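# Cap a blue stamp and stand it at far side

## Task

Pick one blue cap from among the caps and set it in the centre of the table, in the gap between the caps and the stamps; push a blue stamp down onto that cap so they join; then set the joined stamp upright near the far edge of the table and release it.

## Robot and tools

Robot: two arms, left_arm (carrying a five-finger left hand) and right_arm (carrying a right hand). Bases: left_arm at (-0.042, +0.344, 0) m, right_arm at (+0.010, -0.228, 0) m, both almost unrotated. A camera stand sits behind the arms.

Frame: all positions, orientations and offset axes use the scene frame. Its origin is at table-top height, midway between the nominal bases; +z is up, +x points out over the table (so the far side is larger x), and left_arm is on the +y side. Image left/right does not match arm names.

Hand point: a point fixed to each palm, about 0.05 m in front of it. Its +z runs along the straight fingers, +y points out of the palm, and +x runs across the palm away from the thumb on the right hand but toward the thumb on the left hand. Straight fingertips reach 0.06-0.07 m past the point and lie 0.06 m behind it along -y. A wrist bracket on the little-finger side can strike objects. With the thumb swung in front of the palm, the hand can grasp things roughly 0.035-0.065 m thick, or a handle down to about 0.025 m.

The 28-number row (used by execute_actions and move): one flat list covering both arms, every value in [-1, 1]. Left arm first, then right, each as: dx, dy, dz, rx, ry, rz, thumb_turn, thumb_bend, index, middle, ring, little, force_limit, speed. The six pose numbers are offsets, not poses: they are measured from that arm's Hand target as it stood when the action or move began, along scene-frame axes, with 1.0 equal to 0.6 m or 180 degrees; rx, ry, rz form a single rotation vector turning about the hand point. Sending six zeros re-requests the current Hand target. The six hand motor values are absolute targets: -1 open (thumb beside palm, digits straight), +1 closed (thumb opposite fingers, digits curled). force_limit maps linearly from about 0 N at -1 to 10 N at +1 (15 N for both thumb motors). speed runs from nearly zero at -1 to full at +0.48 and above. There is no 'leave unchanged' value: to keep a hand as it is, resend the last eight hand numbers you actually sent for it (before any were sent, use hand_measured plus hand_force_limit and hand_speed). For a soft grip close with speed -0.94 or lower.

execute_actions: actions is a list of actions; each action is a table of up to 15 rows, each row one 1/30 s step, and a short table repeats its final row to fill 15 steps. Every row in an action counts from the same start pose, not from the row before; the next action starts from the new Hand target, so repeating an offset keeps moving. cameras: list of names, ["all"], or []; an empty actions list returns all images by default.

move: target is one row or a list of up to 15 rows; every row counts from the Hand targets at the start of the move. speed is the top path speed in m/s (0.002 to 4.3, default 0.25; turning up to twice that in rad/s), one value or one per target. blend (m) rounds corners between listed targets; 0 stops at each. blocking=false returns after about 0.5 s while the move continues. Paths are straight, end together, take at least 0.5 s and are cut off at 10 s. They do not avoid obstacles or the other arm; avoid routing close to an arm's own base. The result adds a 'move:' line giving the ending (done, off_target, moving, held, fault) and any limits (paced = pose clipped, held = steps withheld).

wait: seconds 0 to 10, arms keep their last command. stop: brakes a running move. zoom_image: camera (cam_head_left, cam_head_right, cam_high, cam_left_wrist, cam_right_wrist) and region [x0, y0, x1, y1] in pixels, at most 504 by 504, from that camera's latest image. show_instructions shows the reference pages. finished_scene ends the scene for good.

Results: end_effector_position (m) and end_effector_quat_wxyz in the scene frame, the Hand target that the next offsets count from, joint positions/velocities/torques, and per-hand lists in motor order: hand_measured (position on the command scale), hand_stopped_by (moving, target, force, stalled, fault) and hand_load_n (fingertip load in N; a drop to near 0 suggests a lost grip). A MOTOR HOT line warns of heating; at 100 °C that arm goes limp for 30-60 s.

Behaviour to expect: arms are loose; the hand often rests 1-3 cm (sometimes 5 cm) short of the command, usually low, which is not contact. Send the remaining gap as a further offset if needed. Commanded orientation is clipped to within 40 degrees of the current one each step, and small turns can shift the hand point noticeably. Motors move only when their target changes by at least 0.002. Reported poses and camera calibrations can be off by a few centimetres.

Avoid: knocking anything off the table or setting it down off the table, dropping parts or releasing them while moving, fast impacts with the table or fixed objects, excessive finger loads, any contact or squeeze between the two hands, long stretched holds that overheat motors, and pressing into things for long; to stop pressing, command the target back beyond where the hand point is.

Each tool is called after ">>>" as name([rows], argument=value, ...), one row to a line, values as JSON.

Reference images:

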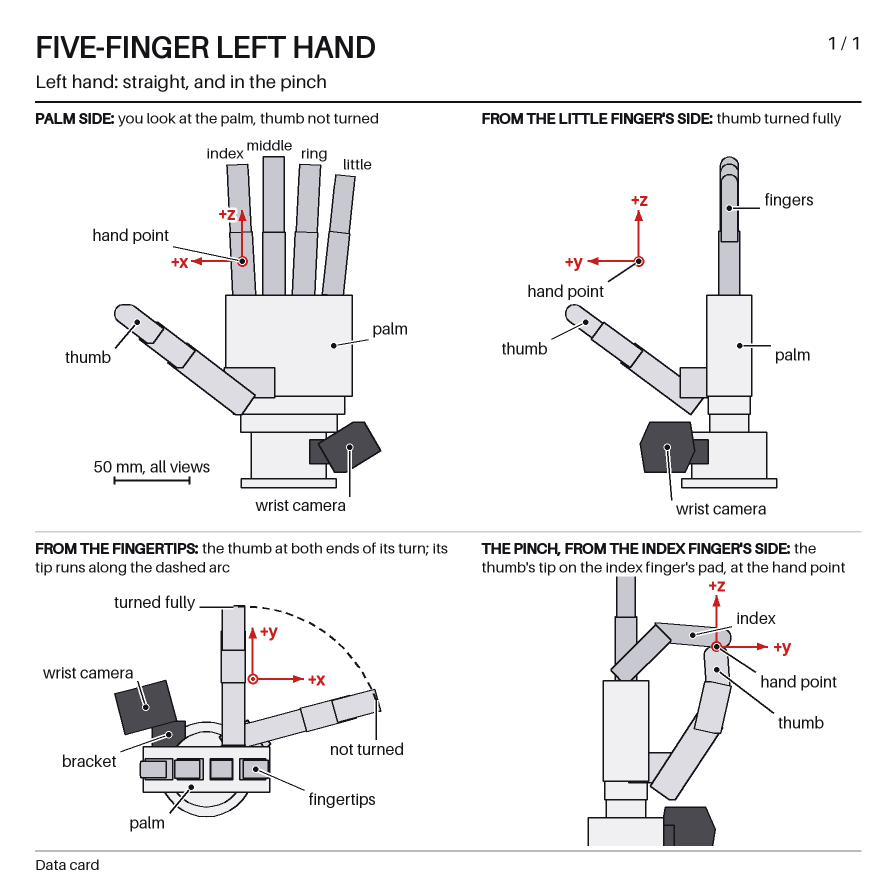

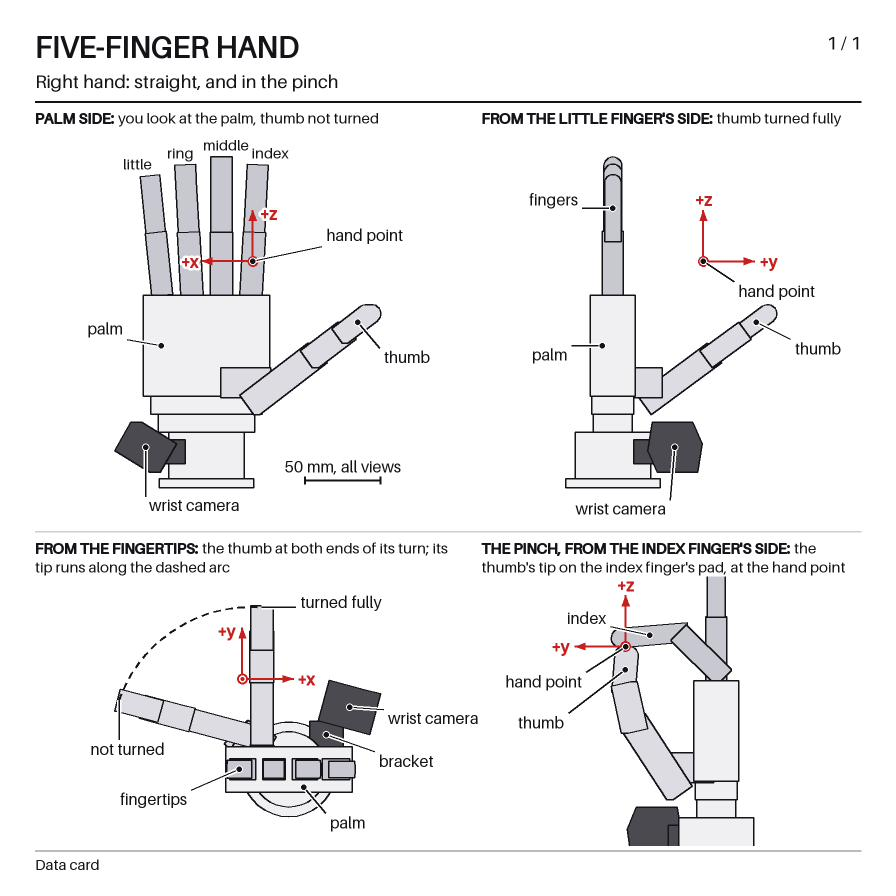

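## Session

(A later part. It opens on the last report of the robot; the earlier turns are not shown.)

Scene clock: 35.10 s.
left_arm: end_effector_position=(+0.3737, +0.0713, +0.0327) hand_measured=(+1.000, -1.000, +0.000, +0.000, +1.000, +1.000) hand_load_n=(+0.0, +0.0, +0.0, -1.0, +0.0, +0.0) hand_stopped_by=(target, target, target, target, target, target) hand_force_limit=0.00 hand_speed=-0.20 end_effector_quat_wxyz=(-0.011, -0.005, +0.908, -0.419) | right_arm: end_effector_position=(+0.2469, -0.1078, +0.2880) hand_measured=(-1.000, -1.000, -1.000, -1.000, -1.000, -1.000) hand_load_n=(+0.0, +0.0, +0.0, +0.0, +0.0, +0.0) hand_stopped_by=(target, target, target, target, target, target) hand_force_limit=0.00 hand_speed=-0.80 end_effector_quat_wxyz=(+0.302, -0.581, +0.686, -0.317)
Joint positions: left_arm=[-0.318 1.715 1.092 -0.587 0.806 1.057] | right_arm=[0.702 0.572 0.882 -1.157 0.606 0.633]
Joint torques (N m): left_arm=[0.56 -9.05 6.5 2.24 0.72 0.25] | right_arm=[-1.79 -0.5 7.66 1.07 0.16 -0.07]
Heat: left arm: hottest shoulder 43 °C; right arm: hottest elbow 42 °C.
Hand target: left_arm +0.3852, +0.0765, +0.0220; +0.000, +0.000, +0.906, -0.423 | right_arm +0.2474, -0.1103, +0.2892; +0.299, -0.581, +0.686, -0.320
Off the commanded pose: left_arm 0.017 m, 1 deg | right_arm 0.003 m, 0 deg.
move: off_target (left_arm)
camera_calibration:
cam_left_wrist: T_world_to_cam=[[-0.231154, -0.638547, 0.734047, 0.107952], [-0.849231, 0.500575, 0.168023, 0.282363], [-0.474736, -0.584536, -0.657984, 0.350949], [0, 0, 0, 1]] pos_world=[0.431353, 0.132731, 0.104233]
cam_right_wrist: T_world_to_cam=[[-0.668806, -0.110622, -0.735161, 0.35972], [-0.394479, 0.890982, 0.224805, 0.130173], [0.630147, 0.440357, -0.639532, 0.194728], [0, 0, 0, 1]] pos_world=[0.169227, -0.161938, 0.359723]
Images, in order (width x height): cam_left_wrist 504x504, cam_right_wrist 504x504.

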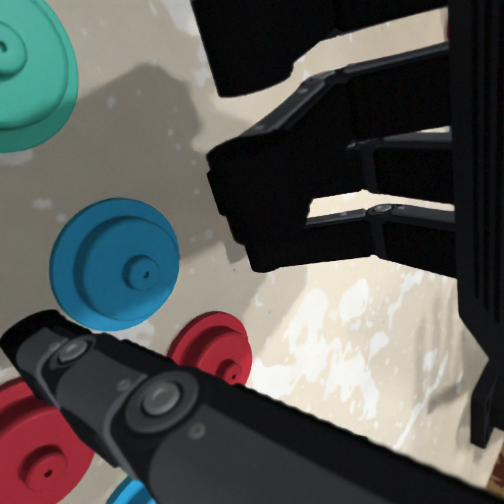

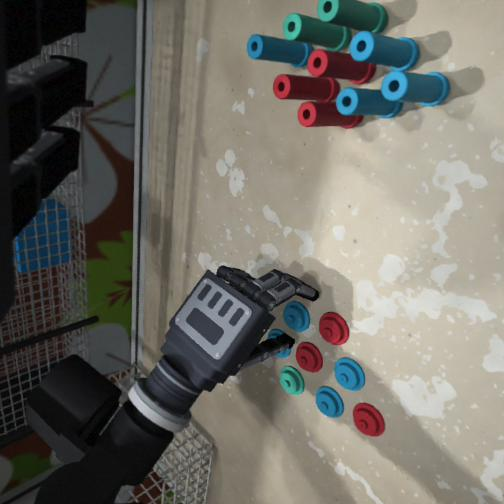

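>>> move(target=[0,0,-0.0134,0,0,0,1,-1,0,0,1,1,0,-0.2,0,0,0,0,0,0,-1,-1,-1,-1,-1,-1,0,-0.8], cameras=["cam_left_wrist","cam_right_wrist"], speed=0.04)

>>> zoom_image(camera="cam_right_wrist", region=[200, 260, 360, 400])

Scene clock: 36.40 s.
left_arm: end_effector_position=(+0.3739, +0.0715, +0.0321) hand_measured=(+1.000, -1.000, +0.000, +0.000, +1.000, +1.000) hand_load_n=(+0.0, +0.0, +0.0, -4.0, +0.0, +0.0) hand_stopped_by=(target, target, target, target, target, target) hand_force_limit=0.00 hand_speed=-0.20 end_effector_quat_wxyz=(-0.013, -0.006, +0.906, -0.422) | right_arm: end_effector_position=(+0.2469, -0.1078, +0.2880) hand_measured=(-1.000, -1.000, -1.000, -1.000, -1.000, -1.000) hand_load_n=(+0.0, +0.0, +0.0, +0.0, +0.0, +0.0) hand_stopped_by=(target, target, target, target, target, target) hand_force_limit=0.00 hand_speed=-0.80 end_effector_quat_wxyz=(+0.302, -0.581, +0.686, -0.317)
Joint positions: left_arm=[-0.315 1.718 1.092 -0.585 0.813 1.057] | right_arm=[0.702 0.572 0.882 -1.157 0.606 0.633]
Joint torques (N m): left_arm=[0.56 -8.88 5.72 2.84 0.4 0.28] | right_arm=[-1.79 -0.5 7.66 1.07 0.16 -0.07]
Heat: left arm: hottest shoulder 43 °C; right arm: hottest elbow 42 °C.
Hand target: left_arm +0.3852, +0.0765, +0.0139; +0.000, +0.000, +0.906, -0.423 | right_arm +0.2474, -0.1103, +0.2892; +0.299, -0.581, +0.686, -0.320
Off the commanded pose: left_arm 0.022 m, 2 deg | right_arm 0.003 m, 0 deg.
move: off_target (left_arm)
camera_calibration:
cam_left_wrist: T_world_to_cam=[[-0.228112, -0.634044, 0.738887, 0.10679], [-0.848738, 0.501354, 0.168189, 0.28225], [-0.477083, -0.588756, -0.652502, 0.351776], [0, 0, 0, 1]] pos_world=[0.431743, 0.133313, 0.103158]
cam_right_wrist: T_world_to_cam=[[-0.668806, -0.110622, -0.735161, 0.35972], [-0.394479, 0.890982, 0.224805, 0.130173], [0.630147, 0.440357, -0.639532, 0.194728], [0, 0, 0, 1]] pos_world=[0.169227, -0.161938, 0.359723]
Images, in order (width x height): cam_left_wrist 504x504, cam_right_wrist 504x504.

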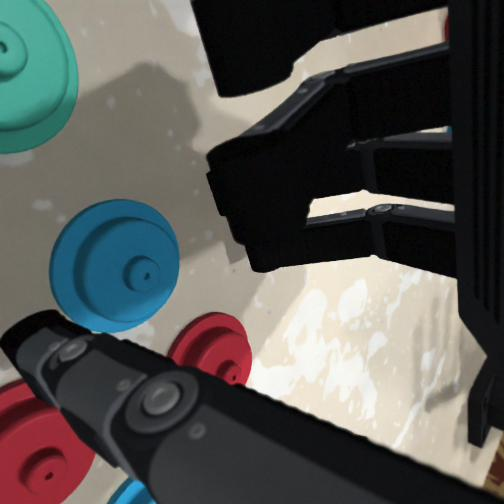

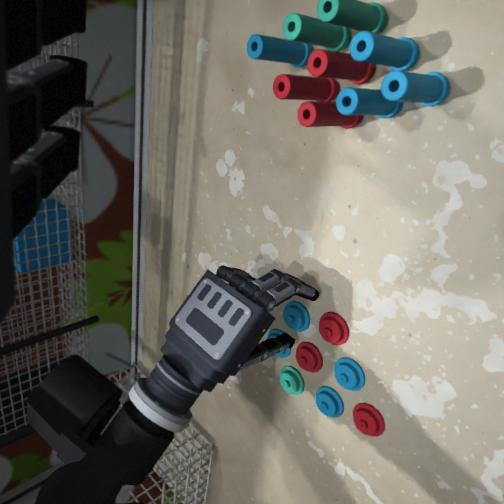

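Scaled by 3.150 from the camera's 504x504 image, which has a finer 720x720 frame.

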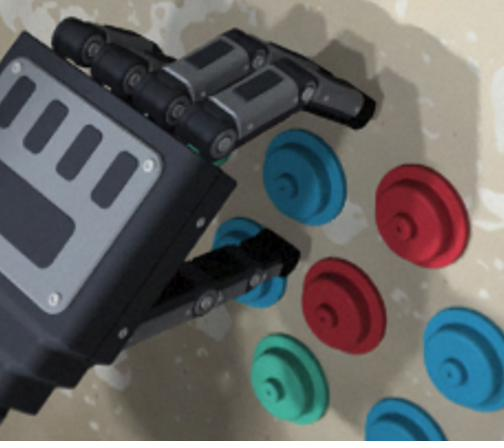

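>>> move(target=[0,0,0.03,0,0,0,1,-1,0,0.4,1,1,0,-0.2,0,0,0,0,0,0,-1,-1,-1,-1,-1,-1,0,-0.8], cameras=["cam_left_wrist","cam_right_wrist"], speed=0.04)

>>> zoom_image(camera="cam_right_wrist", region=[200, 260, 360, 400])

Scene clock: 37.83 s.
left_arm: end_effector_position=(+0.3747, +0.0699, +0.0280) hand_measured=(+1.000, -1.000, +0.000, +0.400, +1.000, +1.000) hand_load_n=(+0.0, +0.0, -0.5, +0.0, +0.0, +0.0) hand_stopped_by=(target, target, target, target, target, target) hand_force_limit=0.00 hand_speed=-0.20 end_effector_quat_wxyz=(-0.012, -0.004, +0.907, -0.422) | right_arm: end_effector_position=(+0.2469, -0.1078, +0.2880) hand_measured=(-1.000, -1.000, -1.000, -1.000, -1.000, -1.000) hand_load_n=(+0.0, +0.0, +0.0, +0.0, +0.0, +0.0) hand_stopped_by=(target, target, target, target, target, target) hand_force_limit=0.00 hand_speed=-0.80 end_effector_quat_wxyz=(+0.302, -0.581, +0.686, -0.317)
Joint positions: left_arm=[-0.318 1.727 1.092 -0.575 0.812 1.057] | right_arm=[0.702 0.572 0.882 -1.157 0.606 0.633]
Joint torques (N m): left_arm=[-0.26 -12.1 7.5 0.76 0.44 0.22] | right_arm=[-1.79 -0.5 7.66 1.09 0.16 -0.07]
Heat: left arm: hottest shoulder 43 °C; right arm: hottest elbow 42 °C.
Hand target: left_arm +0.3852, +0.0765, +0.0319; +0.000, +0.000, +0.906, -0.423 | right_arm +0.2474, -0.1103, +0.2892; +0.299, -0.581, +0.686, -0.320
Off the commanded pose: left_arm 0.013 m, 2 deg | right_arm 0.003 m, 0 deg.
move: off_target (left_arm)
camera_calibration:
cam_left_wrist: T_world_to_cam=[[-0.231093, -0.634097, 0.737914, 0.110211], [-0.847805, 0.503326, 0.167005, 0.284039], [-0.477308, -0.587013, -0.653905, 0.348543], [0, 0, 0, 1]] pos_world=[0.432641, 0.13152, 0.0991519]
cam_right_wrist: T_world_to_cam=[[-0.668806, -0.110622, -0.735161, 0.35972], [-0.394479, 0.890982, 0.224805, 0.130173], [0.630147, 0.440357, -0.639532, 0.194728], [0, 0, 0, 1]] pos_world=[0.169227, -0.161938, 0.359723]
Images, in order (width x height): cam_left_wrist 504x504, cam_right_wrist 504x504.

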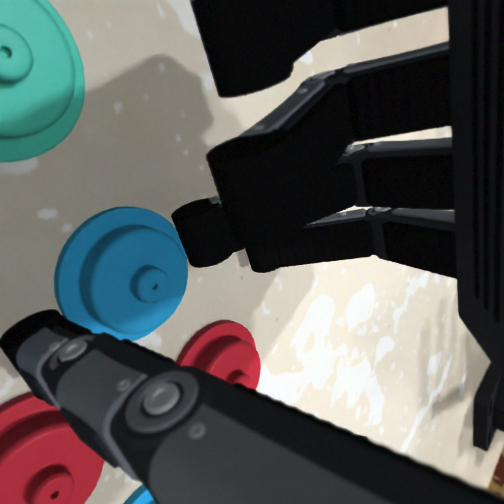

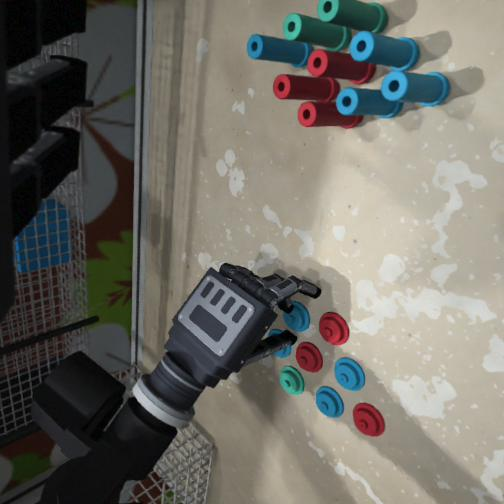

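Scaled by 3.150 from the camera's 504x504 image, which has a finer 720x720 frame.

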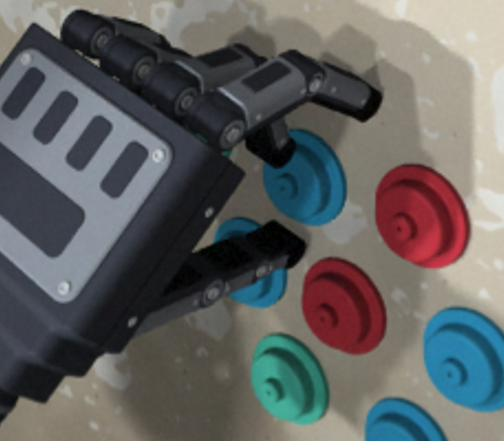

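>>> move(target=[0,0,-0.02,0,0,0,1,-1,0.15,0.3,1,1,0,-0.2,0,0,0,0,0,0,-1,-1,-1,-1,-1,-1,0,-0.8], cameras=["cam_left_wrist","cam_right_wrist"], speed=0.04)

>>> zoom_image(camera="cam_right_wrist", region=[200, 260, 360, 400])

Scene clock: 39.20 s.
left_arm: end_effector_position=(+0.3743, +0.0692, +0.0280) hand_measured=(+1.000, -1.000, +0.150, +0.300, +1.000, +1.000) hand_load_n=(+0.0, +0.0, +0.0, +0.0, +0.5, +0.0) hand_stopped_by=(target, target, target, target, target, target) hand_force_limit=0.00 hand_speed=-0.20 end_effector_quat_wxyz=(-0.013, -0.003, +0.907, -0.422) | right_arm: end_effector_position=(+0.2469, -0.1078, +0.2880) hand_measured=(-1.000, -1.000, -1.000, -1.000, -1.000, -1.000) hand_load_n=(+0.0, +0.0, +0.0, +0.0, +0.0, +0.0) hand_stopped_by=(target, target, target, target, target, target) hand_force_limit=0.00 hand_speed=-0.80 end_effector_quat_wxyz=(+0.302, -0.581, +0.686, -0.317)
Joint positions: left_arm=[-0.319 1.727 1.092 -0.575 0.812 1.057] | right_arm=[0.702 0.572 0.882 -1.157 0.606 0.633]
Joint torques (N m): left_arm=[0.5 -9.93 6.39 2 0.46 0.28] | right_arm=[-1.79 -0.5 7.66 1.07 0.15 -0.08]
Heat: left arm: hottest shoulder 43 °C; right arm: hottest elbow 42 °C.
Hand target: left_arm +0.3852, +0.0765, +0.0199; +0.000, +0.000, +0.906, -0.423 | right_arm +0.2474, -0.1103, +0.2892; +0.299, -0.581, +0.686, -0.320
Off the commanded pose: left_arm 0.015 m, 2 deg | right_arm 0.003 m, 0 deg.
move: off_target (left_arm)
camera_calibration:
cam_left_wrist: T_world_to_cam=[[-0.232077, -0.633746, 0.737906, 0.110079], [-0.84707, 0.50458, 0.166946, 0.283656], [-0.478134, -0.586314, -0.653929, 0.348257], [0, 0, 0, 1]] pos_world=[0.432337, 0.130823, 0.0991518]
cam_right_wrist: T_world_to_cam=[[-0.668806, -0.110622, -0.735161, 0.35972], [-0.394479, 0.890982, 0.224805, 0.130173], [0.630147, 0.440357, -0.639532, 0.194728], [0, 0, 0, 1]] pos_world=[0.169227, -0.161938, 0.359723]
Images, in order (width x height): cam_left_wrist 504x504, cam_right_wrist 504x504.

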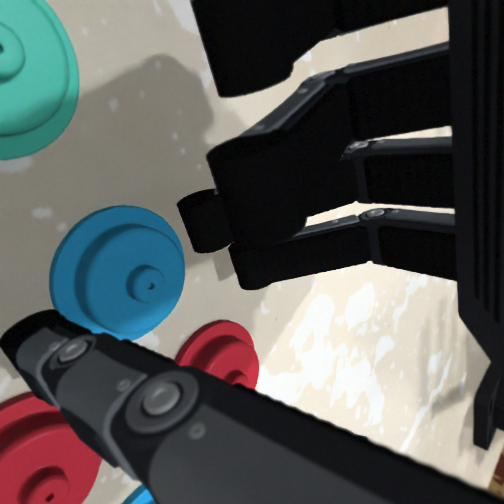

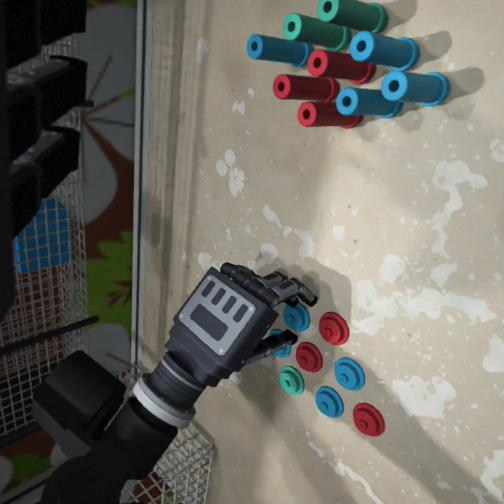

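Scaled by 3.150 from the camera's 504x504 image, which has a finer 720x720 frame.

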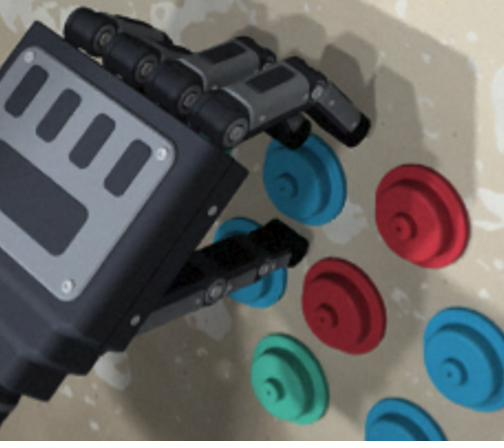

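>>> move(target=[0,0,-0.0165,0,0,0,1,-1,0.15,0.3,1,1,0,-0.2,0,0,0,0,0,0,-1,-1,-1,-1,-1,-1,0,-0.8], cameras=["cam_left_wrist","cam_right_wrist"], speed=0.04)

>>> zoom_image(camera="cam_right_wrist", region=[200, 260, 360, 400])

Scene clock: 40.73 s.
left_arm: end_effector_position=(+0.3759, +0.0686, +0.0248) hand_measured=(+1.000, -1.000, +0.150, +0.300, +1.000, +1.000) hand_load_n=(+1.5, +0.0, +0.0, +0.0, +0.0, +0.0) hand_stopped_by=(target, target, target, target, target, target) hand_force_limit=0.00 hand_speed=-0.20 end_effector_quat_wxyz=(-0.011, -0.003, +0.906, -0.422) | right_arm: end_effector_position=(+0.2469, -0.1078, +0.2880) hand_measured=(-1.000, -1.000, -1.000, -1.000, -1.000, -1.000) hand_load_n=(+0.0, +0.0, +0.0, +0.0, +0.0, +0.0) hand_stopped_by=(target, target, target, target, target, target) hand_force_limit=0.00 hand_speed=-0.80 end_effector_quat_wxyz=(+0.302, -0.581, +0.686, -0.317)
Joint positions: left_arm=[-0.319 1.734 1.092 -0.564 0.812 1.057] | right_arm=[0.702 0.572 0.882 -1.157 0.606 0.633]
Joint torques (N m): left_arm=[0.67 -9.82 5.76 2.62 0.47 0.28] | right_arm=[-1.79 -0.44 7.66 1.07 0.16 -0.07]
Heat: left arm: hottest shoulder 43 °C; right arm: hottest elbow 42 °C.
Hand target: left_arm +0.3852, +0.0765, +0.0100; +0.000, +0.000, +0.906, -0.423 | right_arm +0.2474, -0.1103, +0.2892; +0.299, -0.581, +0.686, -0.320
Off the commanded pose: left_arm 0.019 m, 1 deg | right_arm 0.003 m, 0 deg.
move: off_target (left_arm)
camera_calibration:
cam_left_wrist: T_world_to_cam=[[-0.234234, -0.632931, 0.737925, 0.11314], [-0.847521, 0.504804, 0.163957, 0.286124], [-0.47628, -0.587002, -0.654664, 0.345904], [0, 0, 0, 1]] pos_world=[0.433745, 0.13022, 0.0960496]
cam_right_wrist: T_world_to_cam=[[-0.668806, -0.110622, -0.735161, 0.35972], [-0.394479, 0.890982, 0.224805, 0.130173], [0.630147, 0.440357, -0.639532, 0.194728], [0, 0, 0, 1]] pos_world=[0.169227, -0.161938, 0.359723]
Images, in order (width x height): cam_left_wrist 504x504, cam_right_wrist 504x504.

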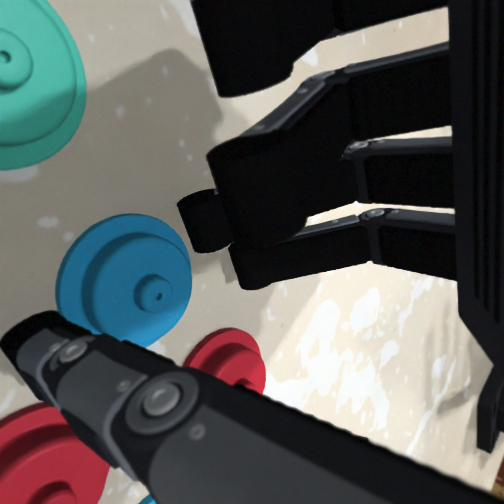

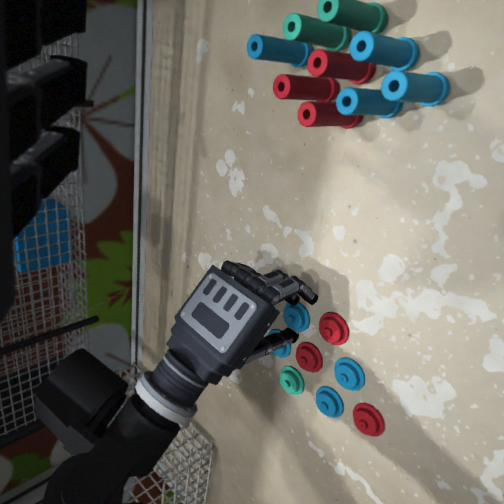

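Scaled by 3.150 from the camera's 504x504 image, which has a finer 720x720 frame.

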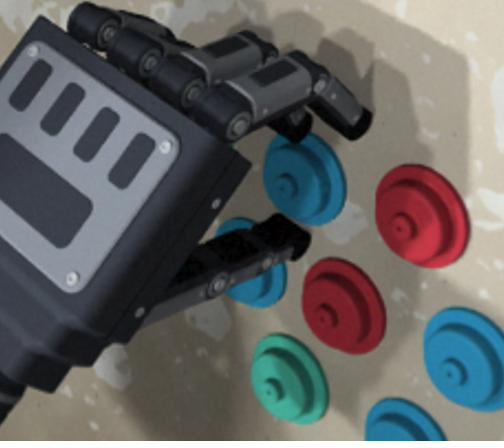

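>>> move(target=[0,0,-0.01,0,0,0,1,-1,0.15,0.3,1,1,0,-0.2,0,0,0,0,0,0,-1,-1,-1,-1,-1,-1,0,-0.8], cameras=["cam_left_wrist","cam_right_wrist"], speed=0.04)

>>> zoom_image(camera="cam_right_wrist", region=[200, 260, 360, 400])

Scene clock: 42.07 s.
left_arm: end_effector_position=(+0.3756, +0.0687, +0.0239) hand_measured=(+1.000, -1.000, +0.150, +0.300, +1.000, +1.000) hand_load_n=(+4.0, +0.5, +0.0, +0.0, +0.0, +0.0) hand_stopped_by=(target, target, target, target, target, target) hand_force_limit=0.00 hand_speed=-0.20 end_effector_quat_wxyz=(-0.011, -0.003, +0.906, -0.423) | right_arm: end_effector_position=(+0.2469, -0.1078, +0.2880) hand_measured=(-1.000, -1.000, -1.000, -1.000, -1.000, -1.000) hand_load_n=(+0.0, +0.0, +0.0, +0.0, +0.0, +0.0) hand_stopped_by=(target, target, target, target, target, target) hand_force_limit=0.00 hand_speed=-0.80 end_effector_quat_wxyz=(+0.302, -0.581, +0.686, -0.317)
Joint positions: left_arm=[-0.319 1.734 1.089 -0.559 0.812 1.057] | right_arm=[0.702 0.572 0.882 -1.157 0.606 0.633]
Joint torques (N m): left_arm=[-0.26 -8.82 5.23 2.85 0.48 0.26] | right_arm=[-1.79 -0.5 7.66 1.07 0.16 -0.07]
Heat: left arm: hottest shoulder 43 °C; right arm: hottest elbow 42 °C.
Hand target: left_arm +0.3852, +0.0765, +0.0040; +0.000, +0.000, +0.906, -0.423 | right_arm +0.2474, -0.1103, +0.2892; +0.299, -0.581, +0.686, -0.320
Off the commanded pose: left_arm 0.023 m, 1 deg | right_arm 0.003 m, 0 deg.
move: off_target (left_arm)
camera_calibration:
cam_left_wrist: T_world_to_cam=[[-0.235288, -0.632532, 0.737931, 0.114169], [-0.847744, 0.504904, 0.162487, 0.286044], [-0.475363, -0.587346, -0.655023, 0.344988], [0, 0, 0, 1]] pos_world=[0.433349, 0.130418, 0.0952485]
cam_right_wrist: T_world_to_cam=[[-0.668806, -0.110622, -0.735161, 0.35972], [-0.394479, 0.890982, 0.224805, 0.130173], [0.630147, 0.440357, -0.639532, 0.194728], [0, 0, 0, 1]] pos_world=[0.169227, -0.161938, 0.359723]
Images, in order (width x height): cam_left_wrist 504x504, cam_right_wrist 504x504.

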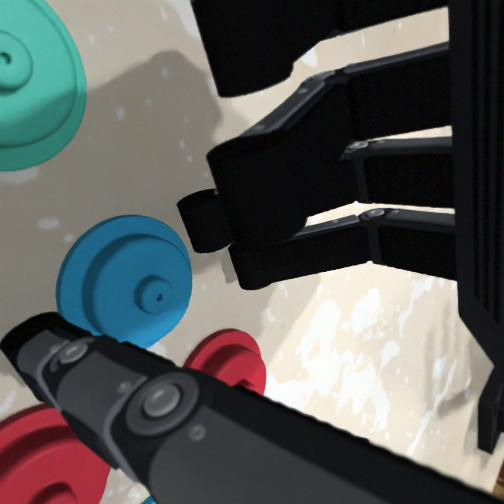

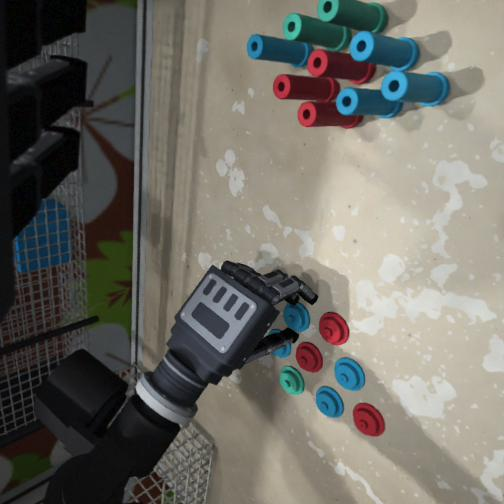

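Scaled by 3.150 from the camera's 504x504 image, which has a finer 720x720 frame.

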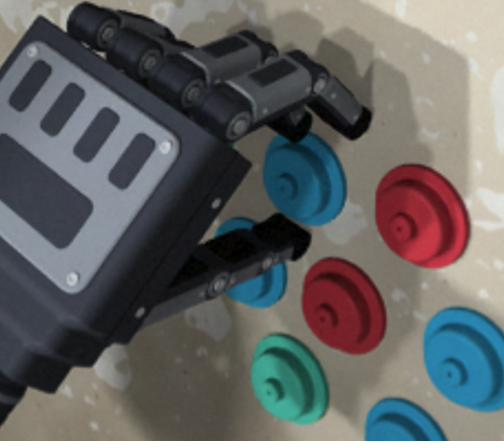

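>>> move(target=[0,0,0.01,0,0,0,1,-1,0.6,0.6,1,1,-0.75,-0.85,0,0,0,0,0,0,-1,-1,-1,-1,-1,-1,0,-0.8], cameras=["cam_left_wrist","cam_right_wrist"], speed=0.04)

>>> zoom_image(camera="cam_right_wrist", region=[200, 260, 360, 400])

Scene clock: 44.40 s.
left_arm: end_effector_position=(+0.3756, +0.0687, +0.0239) hand_measured=(+1.000, -1.000, +0.600, +0.600, +1.000, +1.000) hand_load_n=(+3.5, +0.0, +0.5, +0.0, +0.0, +0.0) hand_stopped_by=(target, target, target, target, target, target) hand_force_limit=-0.75 hand_speed=-0.85 end_effector_quat_wxyz=(-0.011, -0.003, +0.906, -0.423) | right_arm: end_effector_position=(+0.2469, -0.1078, +0.2880) hand_measured=(-1.000, -1.000, -1.000, -1.000, -1.000, -1.000) hand_load_n=(+0.0, +0.0, +0.0, +0.0, +0.0, +0.0) hand_stopped_by=(target, target, target, target, target, target) hand_force_limit=0.00 hand_speed=-0.80 end_effector_quat_wxyz=(+0.302, -0.581, +0.686, -0.317)
Joint positions: left_arm=[-0.319 1.734 1.089 -0.559 0.812 1.057] | right_arm=[0.702 0.572 0.882 -1.157 0.606 0.633]
Joint torques (N m): left_arm=[-0.21 -10.17 5.75 2.24 0.48 0.32] | right_arm=[-1.79 -0.56 7.66 1.09 0.16 -0.07]
Heat: left arm: hottest shoulder 43 °C; right arm: hottest elbow 42 °C.
Hand target: left_arm +0.3852, +0.0765, +0.0100; +0.000, +0.000, +0.906, -0.423 | right_arm +0.2474, -0.1103, +0.2892; +0.299, -0.581, +0.686, -0.320
Off the commanded pose: left_arm 0.019 m, 1 deg | right_arm 0.003 m, 0 deg.
move: off_target (left_arm)
camera_calibration:
cam_left_wrist: T_world_to_cam=[[-0.235288, -0.632532, 0.737931, 0.114169], [-0.847744, 0.504904, 0.162487, 0.286044], [-0.475363, -0.587346, -0.655023, 0.344988], [0, 0, 0, 1]] pos_world=[0.433349, 0.130418, 0.0952485]
cam_right_wrist: T_world_to_cam=[[-0.668806, -0.110622, -0.735161, 0.35972], [-0.394479, 0.890982, 0.224805, 0.130173], [0.630147, 0.440357, -0.639532, 0.194728], [0, 0, 0, 1]] pos_world=[0.169227, -0.161938, 0.359723]
Images, in order (width x height): cam_left_wrist 504x504, cam_right_wrist 504x504.

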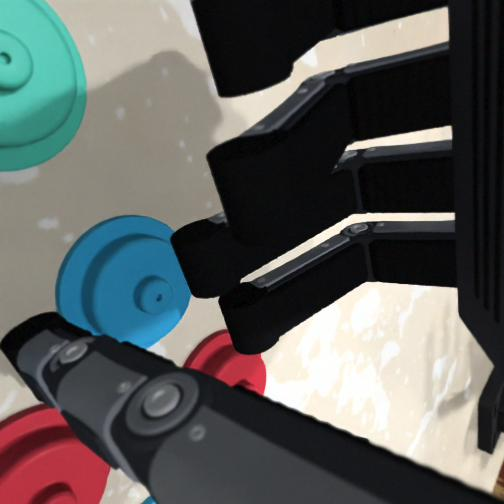

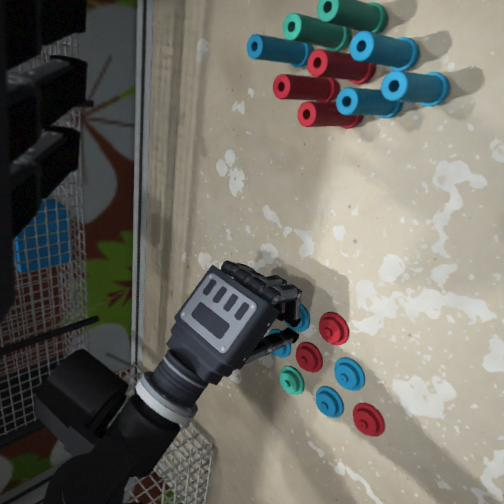

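Scaled by 3.150 from the camera's 504x504 image, which has a finer 720x720 frame.

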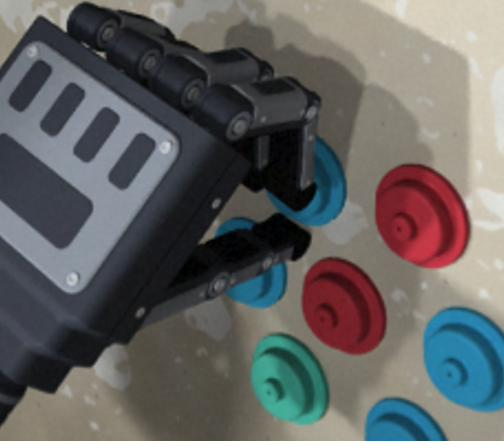

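>>> move([
  [0,0,0,0,0,0,1,-1,0.15,0.3,1,1,-0.75,-0.5,0,0,0,0,0,0,-1,-1,-1,-1,-1,-1,0,-0.8],
  [0,-0.05,0,0,0,0,1,-1,0.15,0.3,1,1,-0.75,-0.5,0,0,0,0,0,0,-1,-1,-1,-1,-1,-1,0,-0.8],
], cameras=["cam_left_wrist","cam_right_wrist"], speed=0.04)

>>> zoom_image(camera="cam_right_wrist", region=[200, 260, 360, 400])

Scene clock: 47.37 s.
left_arm: end_effector_position=(+0.3794, +0.0661, +0.0241) hand_measured=(+1.000, -1.000, +0.150, +0.300, +1.000, +1.000) hand_load_n=(+4.0, +1.0, +0.0, +0.0, +0.0, +0.0) hand_stopped_by=(target, target, target, target, target, target) hand_force_limit=-0.75 hand_speed=-0.50 end_effector_quat_wxyz=(-0.007, -0.024, +0.908, -0.419) | right_arm: end_effector_position=(+0.2469, -0.1078, +0.2880) hand_measured=(-1.000, -1.000, -1.000, -1.000, -1.000, -1.000) hand_load_n=(-0.5, +0.0, +0.0, +0.0, +0.0, +0.0) hand_stopped_by=(target, target, target, target, target, target) hand_force_limit=0.00 hand_speed=-0.80 end_effector_quat_wxyz=(+0.302, -0.581, +0.686, -0.317)
Joint positions: left_arm=[-0.324 1.734 1.089 -0.53 0.79 0.997] | right_arm=[0.702 0.572 0.882 -1.157 0.606 0.633]
Joint torques (N m): left_arm=[-2.73 -8.76 7.6 3.26 0.45 0.1] | right_arm=[-1.73 -0.5 7.65 1.09 0.16 -0.07]
Heat: left arm: hottest shoulder 43 °C; right arm: hottest elbow 42 °C.
Hand target: left_arm +0.3852, +0.0465, +0.0100; +0.000, +0.000, +0.906, -0.423 | right_arm +0.2474, -0.1103, +0.2892; +0.299, -0.581, +0.686, -0.320
Off the commanded pose: left_arm 0.025 m, 3 deg | right_arm 0.003 m, 0 deg.
move: off_target (left_arm)
camera_calibration:
cam_left_wrist: T_world_to_cam=[[-0.199988, -0.648328, 0.734626, 0.100959], [-0.866247, 0.467352, 0.176632, 0.299763], [-0.457844, -0.601043, -0.655077, 0.33959], [0, 0, 0, 1]] pos_world=[0.435339, 0.129468, 0.0953428]
cam_right_wrist: T_world_to_cam=[[-0.668806, -0.110622, -0.735161, 0.35972], [-0.394479, 0.890982, 0.224805, 0.130173], [0.630147, 0.440357, -0.639532, 0.194728], [0, 0, 0, 1]] pos_world=[0.169227, -0.161938, 0.359723]
Images, in order (width x height): cam_left_wrist 504x504, cam_right_wrist 504x504.

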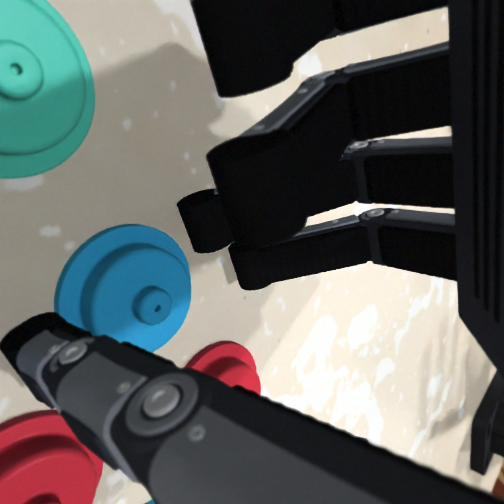

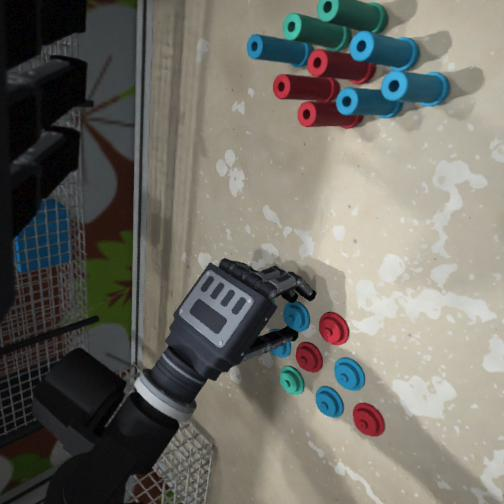

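Scaled by 3.150 from the camera's 504x504 image, which has a finer 720x720 frame.

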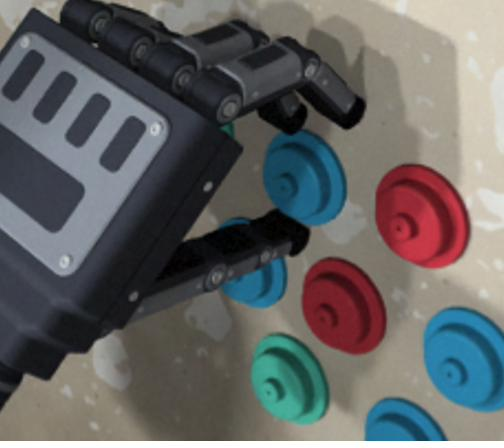

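>>> move(target=[0,-0.025,0.0175,0,0,0,1,-1,0.15,0.3,1,1,-0.75,-0.5,0,0,0,0,0,0,-1,-1,-1,-1,-1,-1,0,-0.8], cameras=["cam_left_wrist","cam_right_wrist"], speed=0.04)

>>> zoom_image(camera="cam_right_wrist", region=[200, 260, 360, 400])

Scene clock: 49.10 s.
left_arm: end_effector_position=(+0.3778, +0.0551, +0.0235) hand_measured=(+1.000, -1.000, +0.150, +0.300, +1.000, +1.000) hand_load_n=(+0.0, +0.0, -4.0, +0.0, +0.0, +0.0) hand_stopped_by=(target, target, target, target, target, target) hand_force_limit=-0.75 hand_speed=-0.50 end_effector_quat_wxyz=(-0.002, -0.014, +0.909, -0.416) | right_arm: end_effector_position=(+0.2469, -0.1078, +0.2880) hand_measured=(-1.000, -1.000, -1.000, -1.000, -1.000, -1.000) hand_load_n=(-0.5, +0.0, +0.0, +0.0, +0.0, -0.5) hand_stopped_by=(target, target, target, target, target, target) hand_force_limit=0.00 hand_speed=-0.80 end_effector_quat_wxyz=(+0.302, -0.581, +0.686, -0.317)
Joint positions: left_arm=[-0.35 1.734 1.089 -0.509 0.775 0.988] | right_arm=[0.702 0.572 0.882 -1.157 0.606 0.633]
Joint torques (N m): left_arm=[-2.73 -9.05 9.09 2.36 0.57 -0.17] | right_arm=[-1.79 -0.5 7.66 1.07 0.16 -0.08]
Heat: left arm: hottest shoulder 43 °C; right arm: hottest elbow 42 °C.
Hand target: left_arm +0.3852, +0.0315, +0.0205; +0.000, +0.000, +0.906, -0.423 | right_arm +0.2474, -0.1103, +0.2892; +0.299, -0.581, +0.686, -0.320
Off the commanded pose: left_arm 0.025 m, 2 deg | right_arm 0.003 m, 0 deg.
move: off_target (left_arm)
camera_calibration:
cam_left_wrist: T_world_to_cam=[[-0.222294, -0.649293, 0.727326, 0.102648], [-0.862723, 0.478516, 0.163501, 0.301881], [-0.454197, -0.591135, -0.666531, 0.330236], [0, 0, 0, 1]] pos_world=[0.43325, 0.117408, 0.0960954]
cam_right_wrist: T_world_to_cam=[[-0.668806, -0.110622, -0.735161, 0.35972], [-0.394479, 0.890982, 0.224805, 0.130173], [0.630147, 0.440357, -0.639532, 0.194728], [0, 0, 0, 1]] pos_world=[0.169227, -0.161938, 0.359723]
Images, in order (width x height): cam_left_wrist 504x504, cam_right_wrist 504x504.

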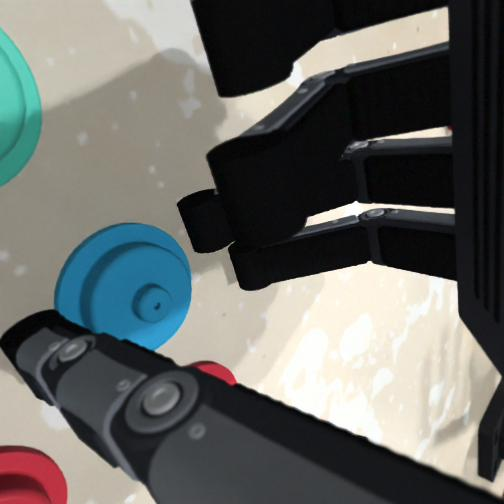

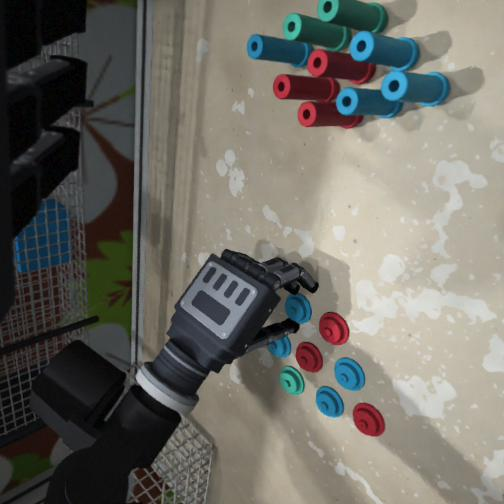

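Scaled by 3.150 from the camera's 504x504 image, which has a finer 720x720 frame.

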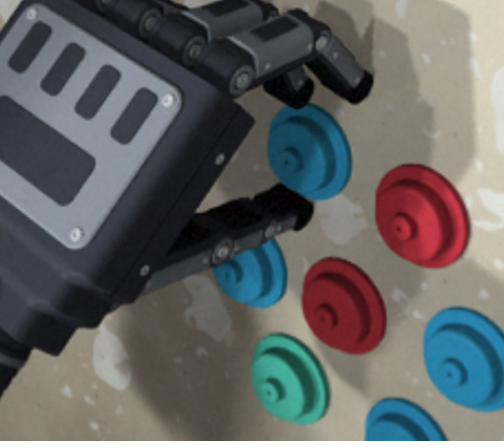

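>>> move(target=[0,-0.06,0.0,0,0,0,1,-1,0.3,0.35,1,1,-0.75,-0.5,0,0,0,0,0,0,-1,-1,-1,-1,-1,-1,0,-0.8], cameras=["cam_left_wrist","cam_right_wrist"], speed=0.04)

>>> zoom_image(camera="cam_right_wrist", region=[200, 220, 360, 360])

Scene clock: 51.07 s.
left_arm: end_effector_position=(+0.3765, +0.0252, +0.0224) hand_measured=(+1.000, -1.000, +0.300, +0.350, +1.000, +1.000) hand_load_n=(-0.5, +1.0, +0.0, +0.0, +0.0, +0.0) hand_stopped_by=(target, target, target, target, target, target) hand_force_limit=-0.75 hand_speed=-0.50 end_effector_quat_wxyz=(-0.002, -0.015, +0.911, -0.412) | right_arm: end_effector_position=(+0.2469, -0.1078, +0.2880) hand_measured=(-1.000, -1.000, -1.000, -1.000, -1.000, -1.000) hand_load_n=(+0.0, +0.0, +0.0, +0.0, +0.0, +0.0) hand_stopped_by=(target, target, target, target, target, target) hand_force_limit=0.00 hand_speed=-0.80 end_effector_quat_wxyz=(+0.302, -0.581, +0.686, -0.317)
Joint positions: left_arm=[-0.41 1.756 1.115 -0.47 0.741 0.916] | right_arm=[0.702 0.572 0.882 -1.157 0.606 0.633]
Joint torques (N m): left_arm=[-3.19 -8.7 9.96 2.7 0.75 -0.18] | right_arm=[-1.73 -0.56 7.66 1.09 0.16 -0.07]
Heat: left arm: hottest shoulder 43 °C; right arm: hottest elbow 42 °C.
Hand target: left_arm +0.3852, -0.0045, +0.0205; +0.000, +0.000, +0.906, -0.423 | right_arm +0.2474, -0.1103, +0.2892; +0.299, -0.581, +0.686, -0.320
Off the commanded pose: left_arm 0.031 m, 2 deg | right_arm 0.003 m, 0 deg.
move: off_target (left_arm)
camera_calibration:
cam_left_wrist: T_world_to_cam=[[-0.219069, -0.657122, 0.721249, 0.0828509], [-0.863145, 0.475199, 0.170781, 0.315351], [-0.454961, -0.585129, -0.671293, 0.311463], [0, 0, 0, 1]] pos_world=[0.432047, 0.0868346, 0.0954708]
cam_right_wrist: T_world_to_cam=[[-0.668806, -0.110622, -0.735161, 0.35972], [-0.394479, 0.890982, 0.224805, 0.130173], [0.630147, 0.440357, -0.639532, 0.194728], [0, 0, 0, 1]] pos_world=[0.169227, -0.161938, 0.359723]
Images, in order (width x height): cam_left_wrist 504x504, cam_right_wrist 504x504.

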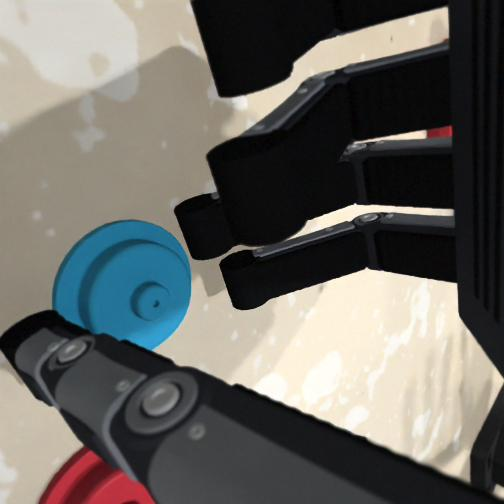

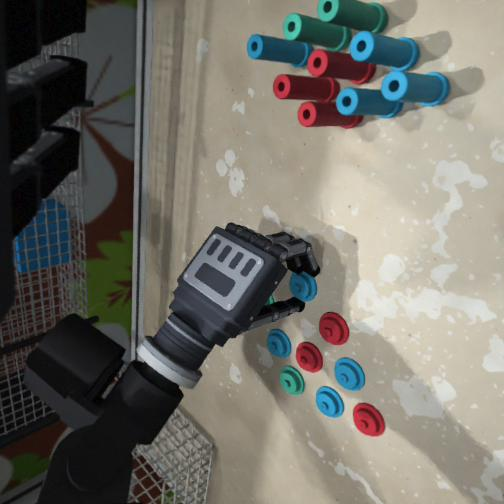

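Scaled by 3.150 from the camera's 504x504 image, which has a finer 720x720 frame.

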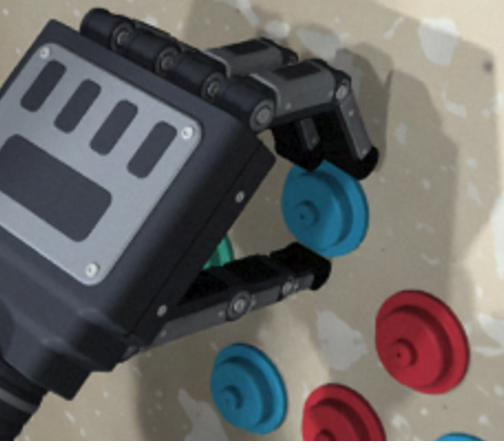

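>>> move(target=[0.003,-0.13,0.0,0,0,0,1,-1,0.3,0.35,1,1,-0.75,-0.5,0,0,0,0,0,0,-1,-1,-1,-1,-1,-1,0,-0.8], cameras=["all"], speed=0.05)

>>> zoom_image(camera="cam_right_wrist", region=[200, 160, 400, 340])

Scene clock: 53.87 s.
left_arm: end_effector_position=(+0.3801, -0.0513, +0.0227) hand_measured=(+1.000, -1.000, +0.300, +0.350, +1.000, +1.000) hand_load_n=(+0.0, +1.0, +0.0, +0.0, +0.0, +0.0) hand_stopped_by=(target, target, target, target, target, target) hand_force_limit=-0.75 hand_speed=-0.50 end_effector_quat_wxyz=(-0.006, -0.019, +0.912, -0.410) | right_arm: end_effector_position=(+0.2469, -0.1078, +0.2880) hand_measured=(-1.000, -1.000, -1.000, -1.000, -1.000, -1.000) hand_load_n=(+0.0, +0.0, +0.0, +0.0, +0.0, +0.0) hand_stopped_by=(target, target, target, target, target, target) hand_force_limit=0.00 hand_speed=-0.80 end_effector_quat_wxyz=(+0.302, -0.581, +0.686, -0.317)
Joint positions: left_arm=[-0.536 1.837 1.227 -0.412 0.68 0.765] | right_arm=[0.702 0.572 0.882 -1.157 0.606 0.633]
Joint torques (N m): left_arm=[-2.73 -9.64 10.54 2.81 0.48 -0.1] | right_arm=[-1.73 -0.44 7.65 1.07 0.16 -0.07]
Heat: left arm: hottest shoulder 43 °C; right arm: hottest elbow 42 °C.
Hand target: left_arm +0.3870, -0.0825, +0.0205; +0.000, +0.000, +0.906, -0.423 | right_arm +0.2474, -0.1103, +0.2892; +0.299, -0.581, +0.686, -0.320
Off the commanded pose: left_arm 0.032 m, 3 deg | right_arm 0.003 m, 0 deg.
move: off_target (left_arm)
camera_calibration:
cam_left_wrist: T_world_to_cam=[[-0.210423, -0.660194, 0.721018, 0.0297567], [-0.863273, 0.471598, 0.179875, 0.354452], [-0.458782, -0.584585, -0.669163, 0.270023], [0, 0, 0, 1]] pos_world=[0.436132, 0.0103378, 0.095477]
cam_right_wrist: T_world_to_cam=[[-0.668806, -0.110622, -0.735161, 0.35972], [-0.394479, 0.890982, 0.224805, 0.130173], [0.630147, 0.440357, -0.639532, 0.194728], [0, 0, 0, 1]] pos_world=[0.169227, -0.161938, 0.359723]

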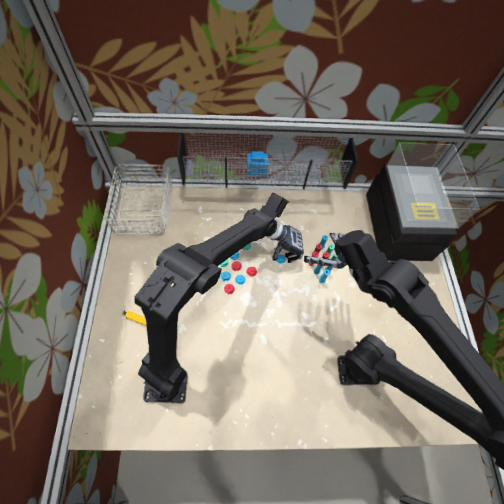

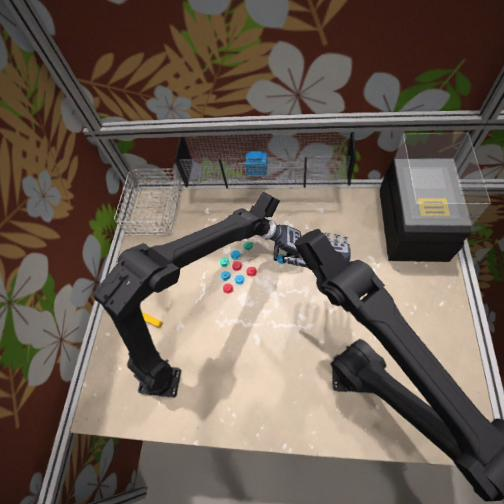

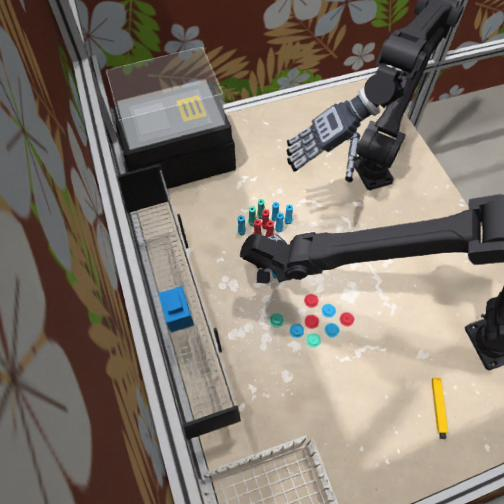

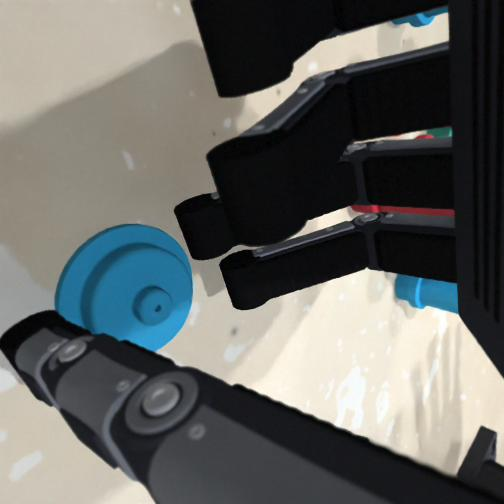

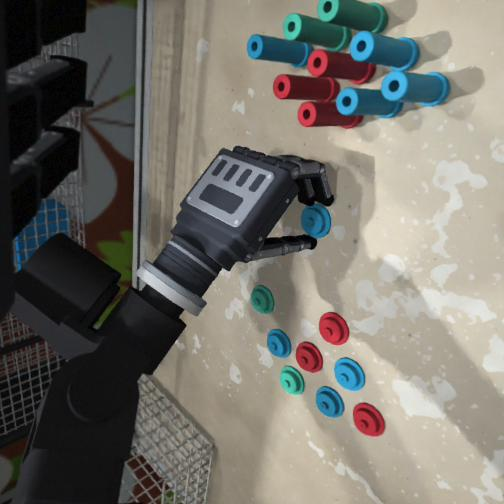

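Scaled by 2.520 from the camera's 504x504 image, which has a finer 720x720 frame.

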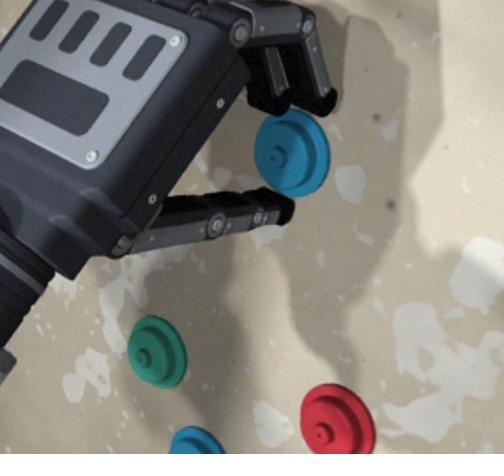

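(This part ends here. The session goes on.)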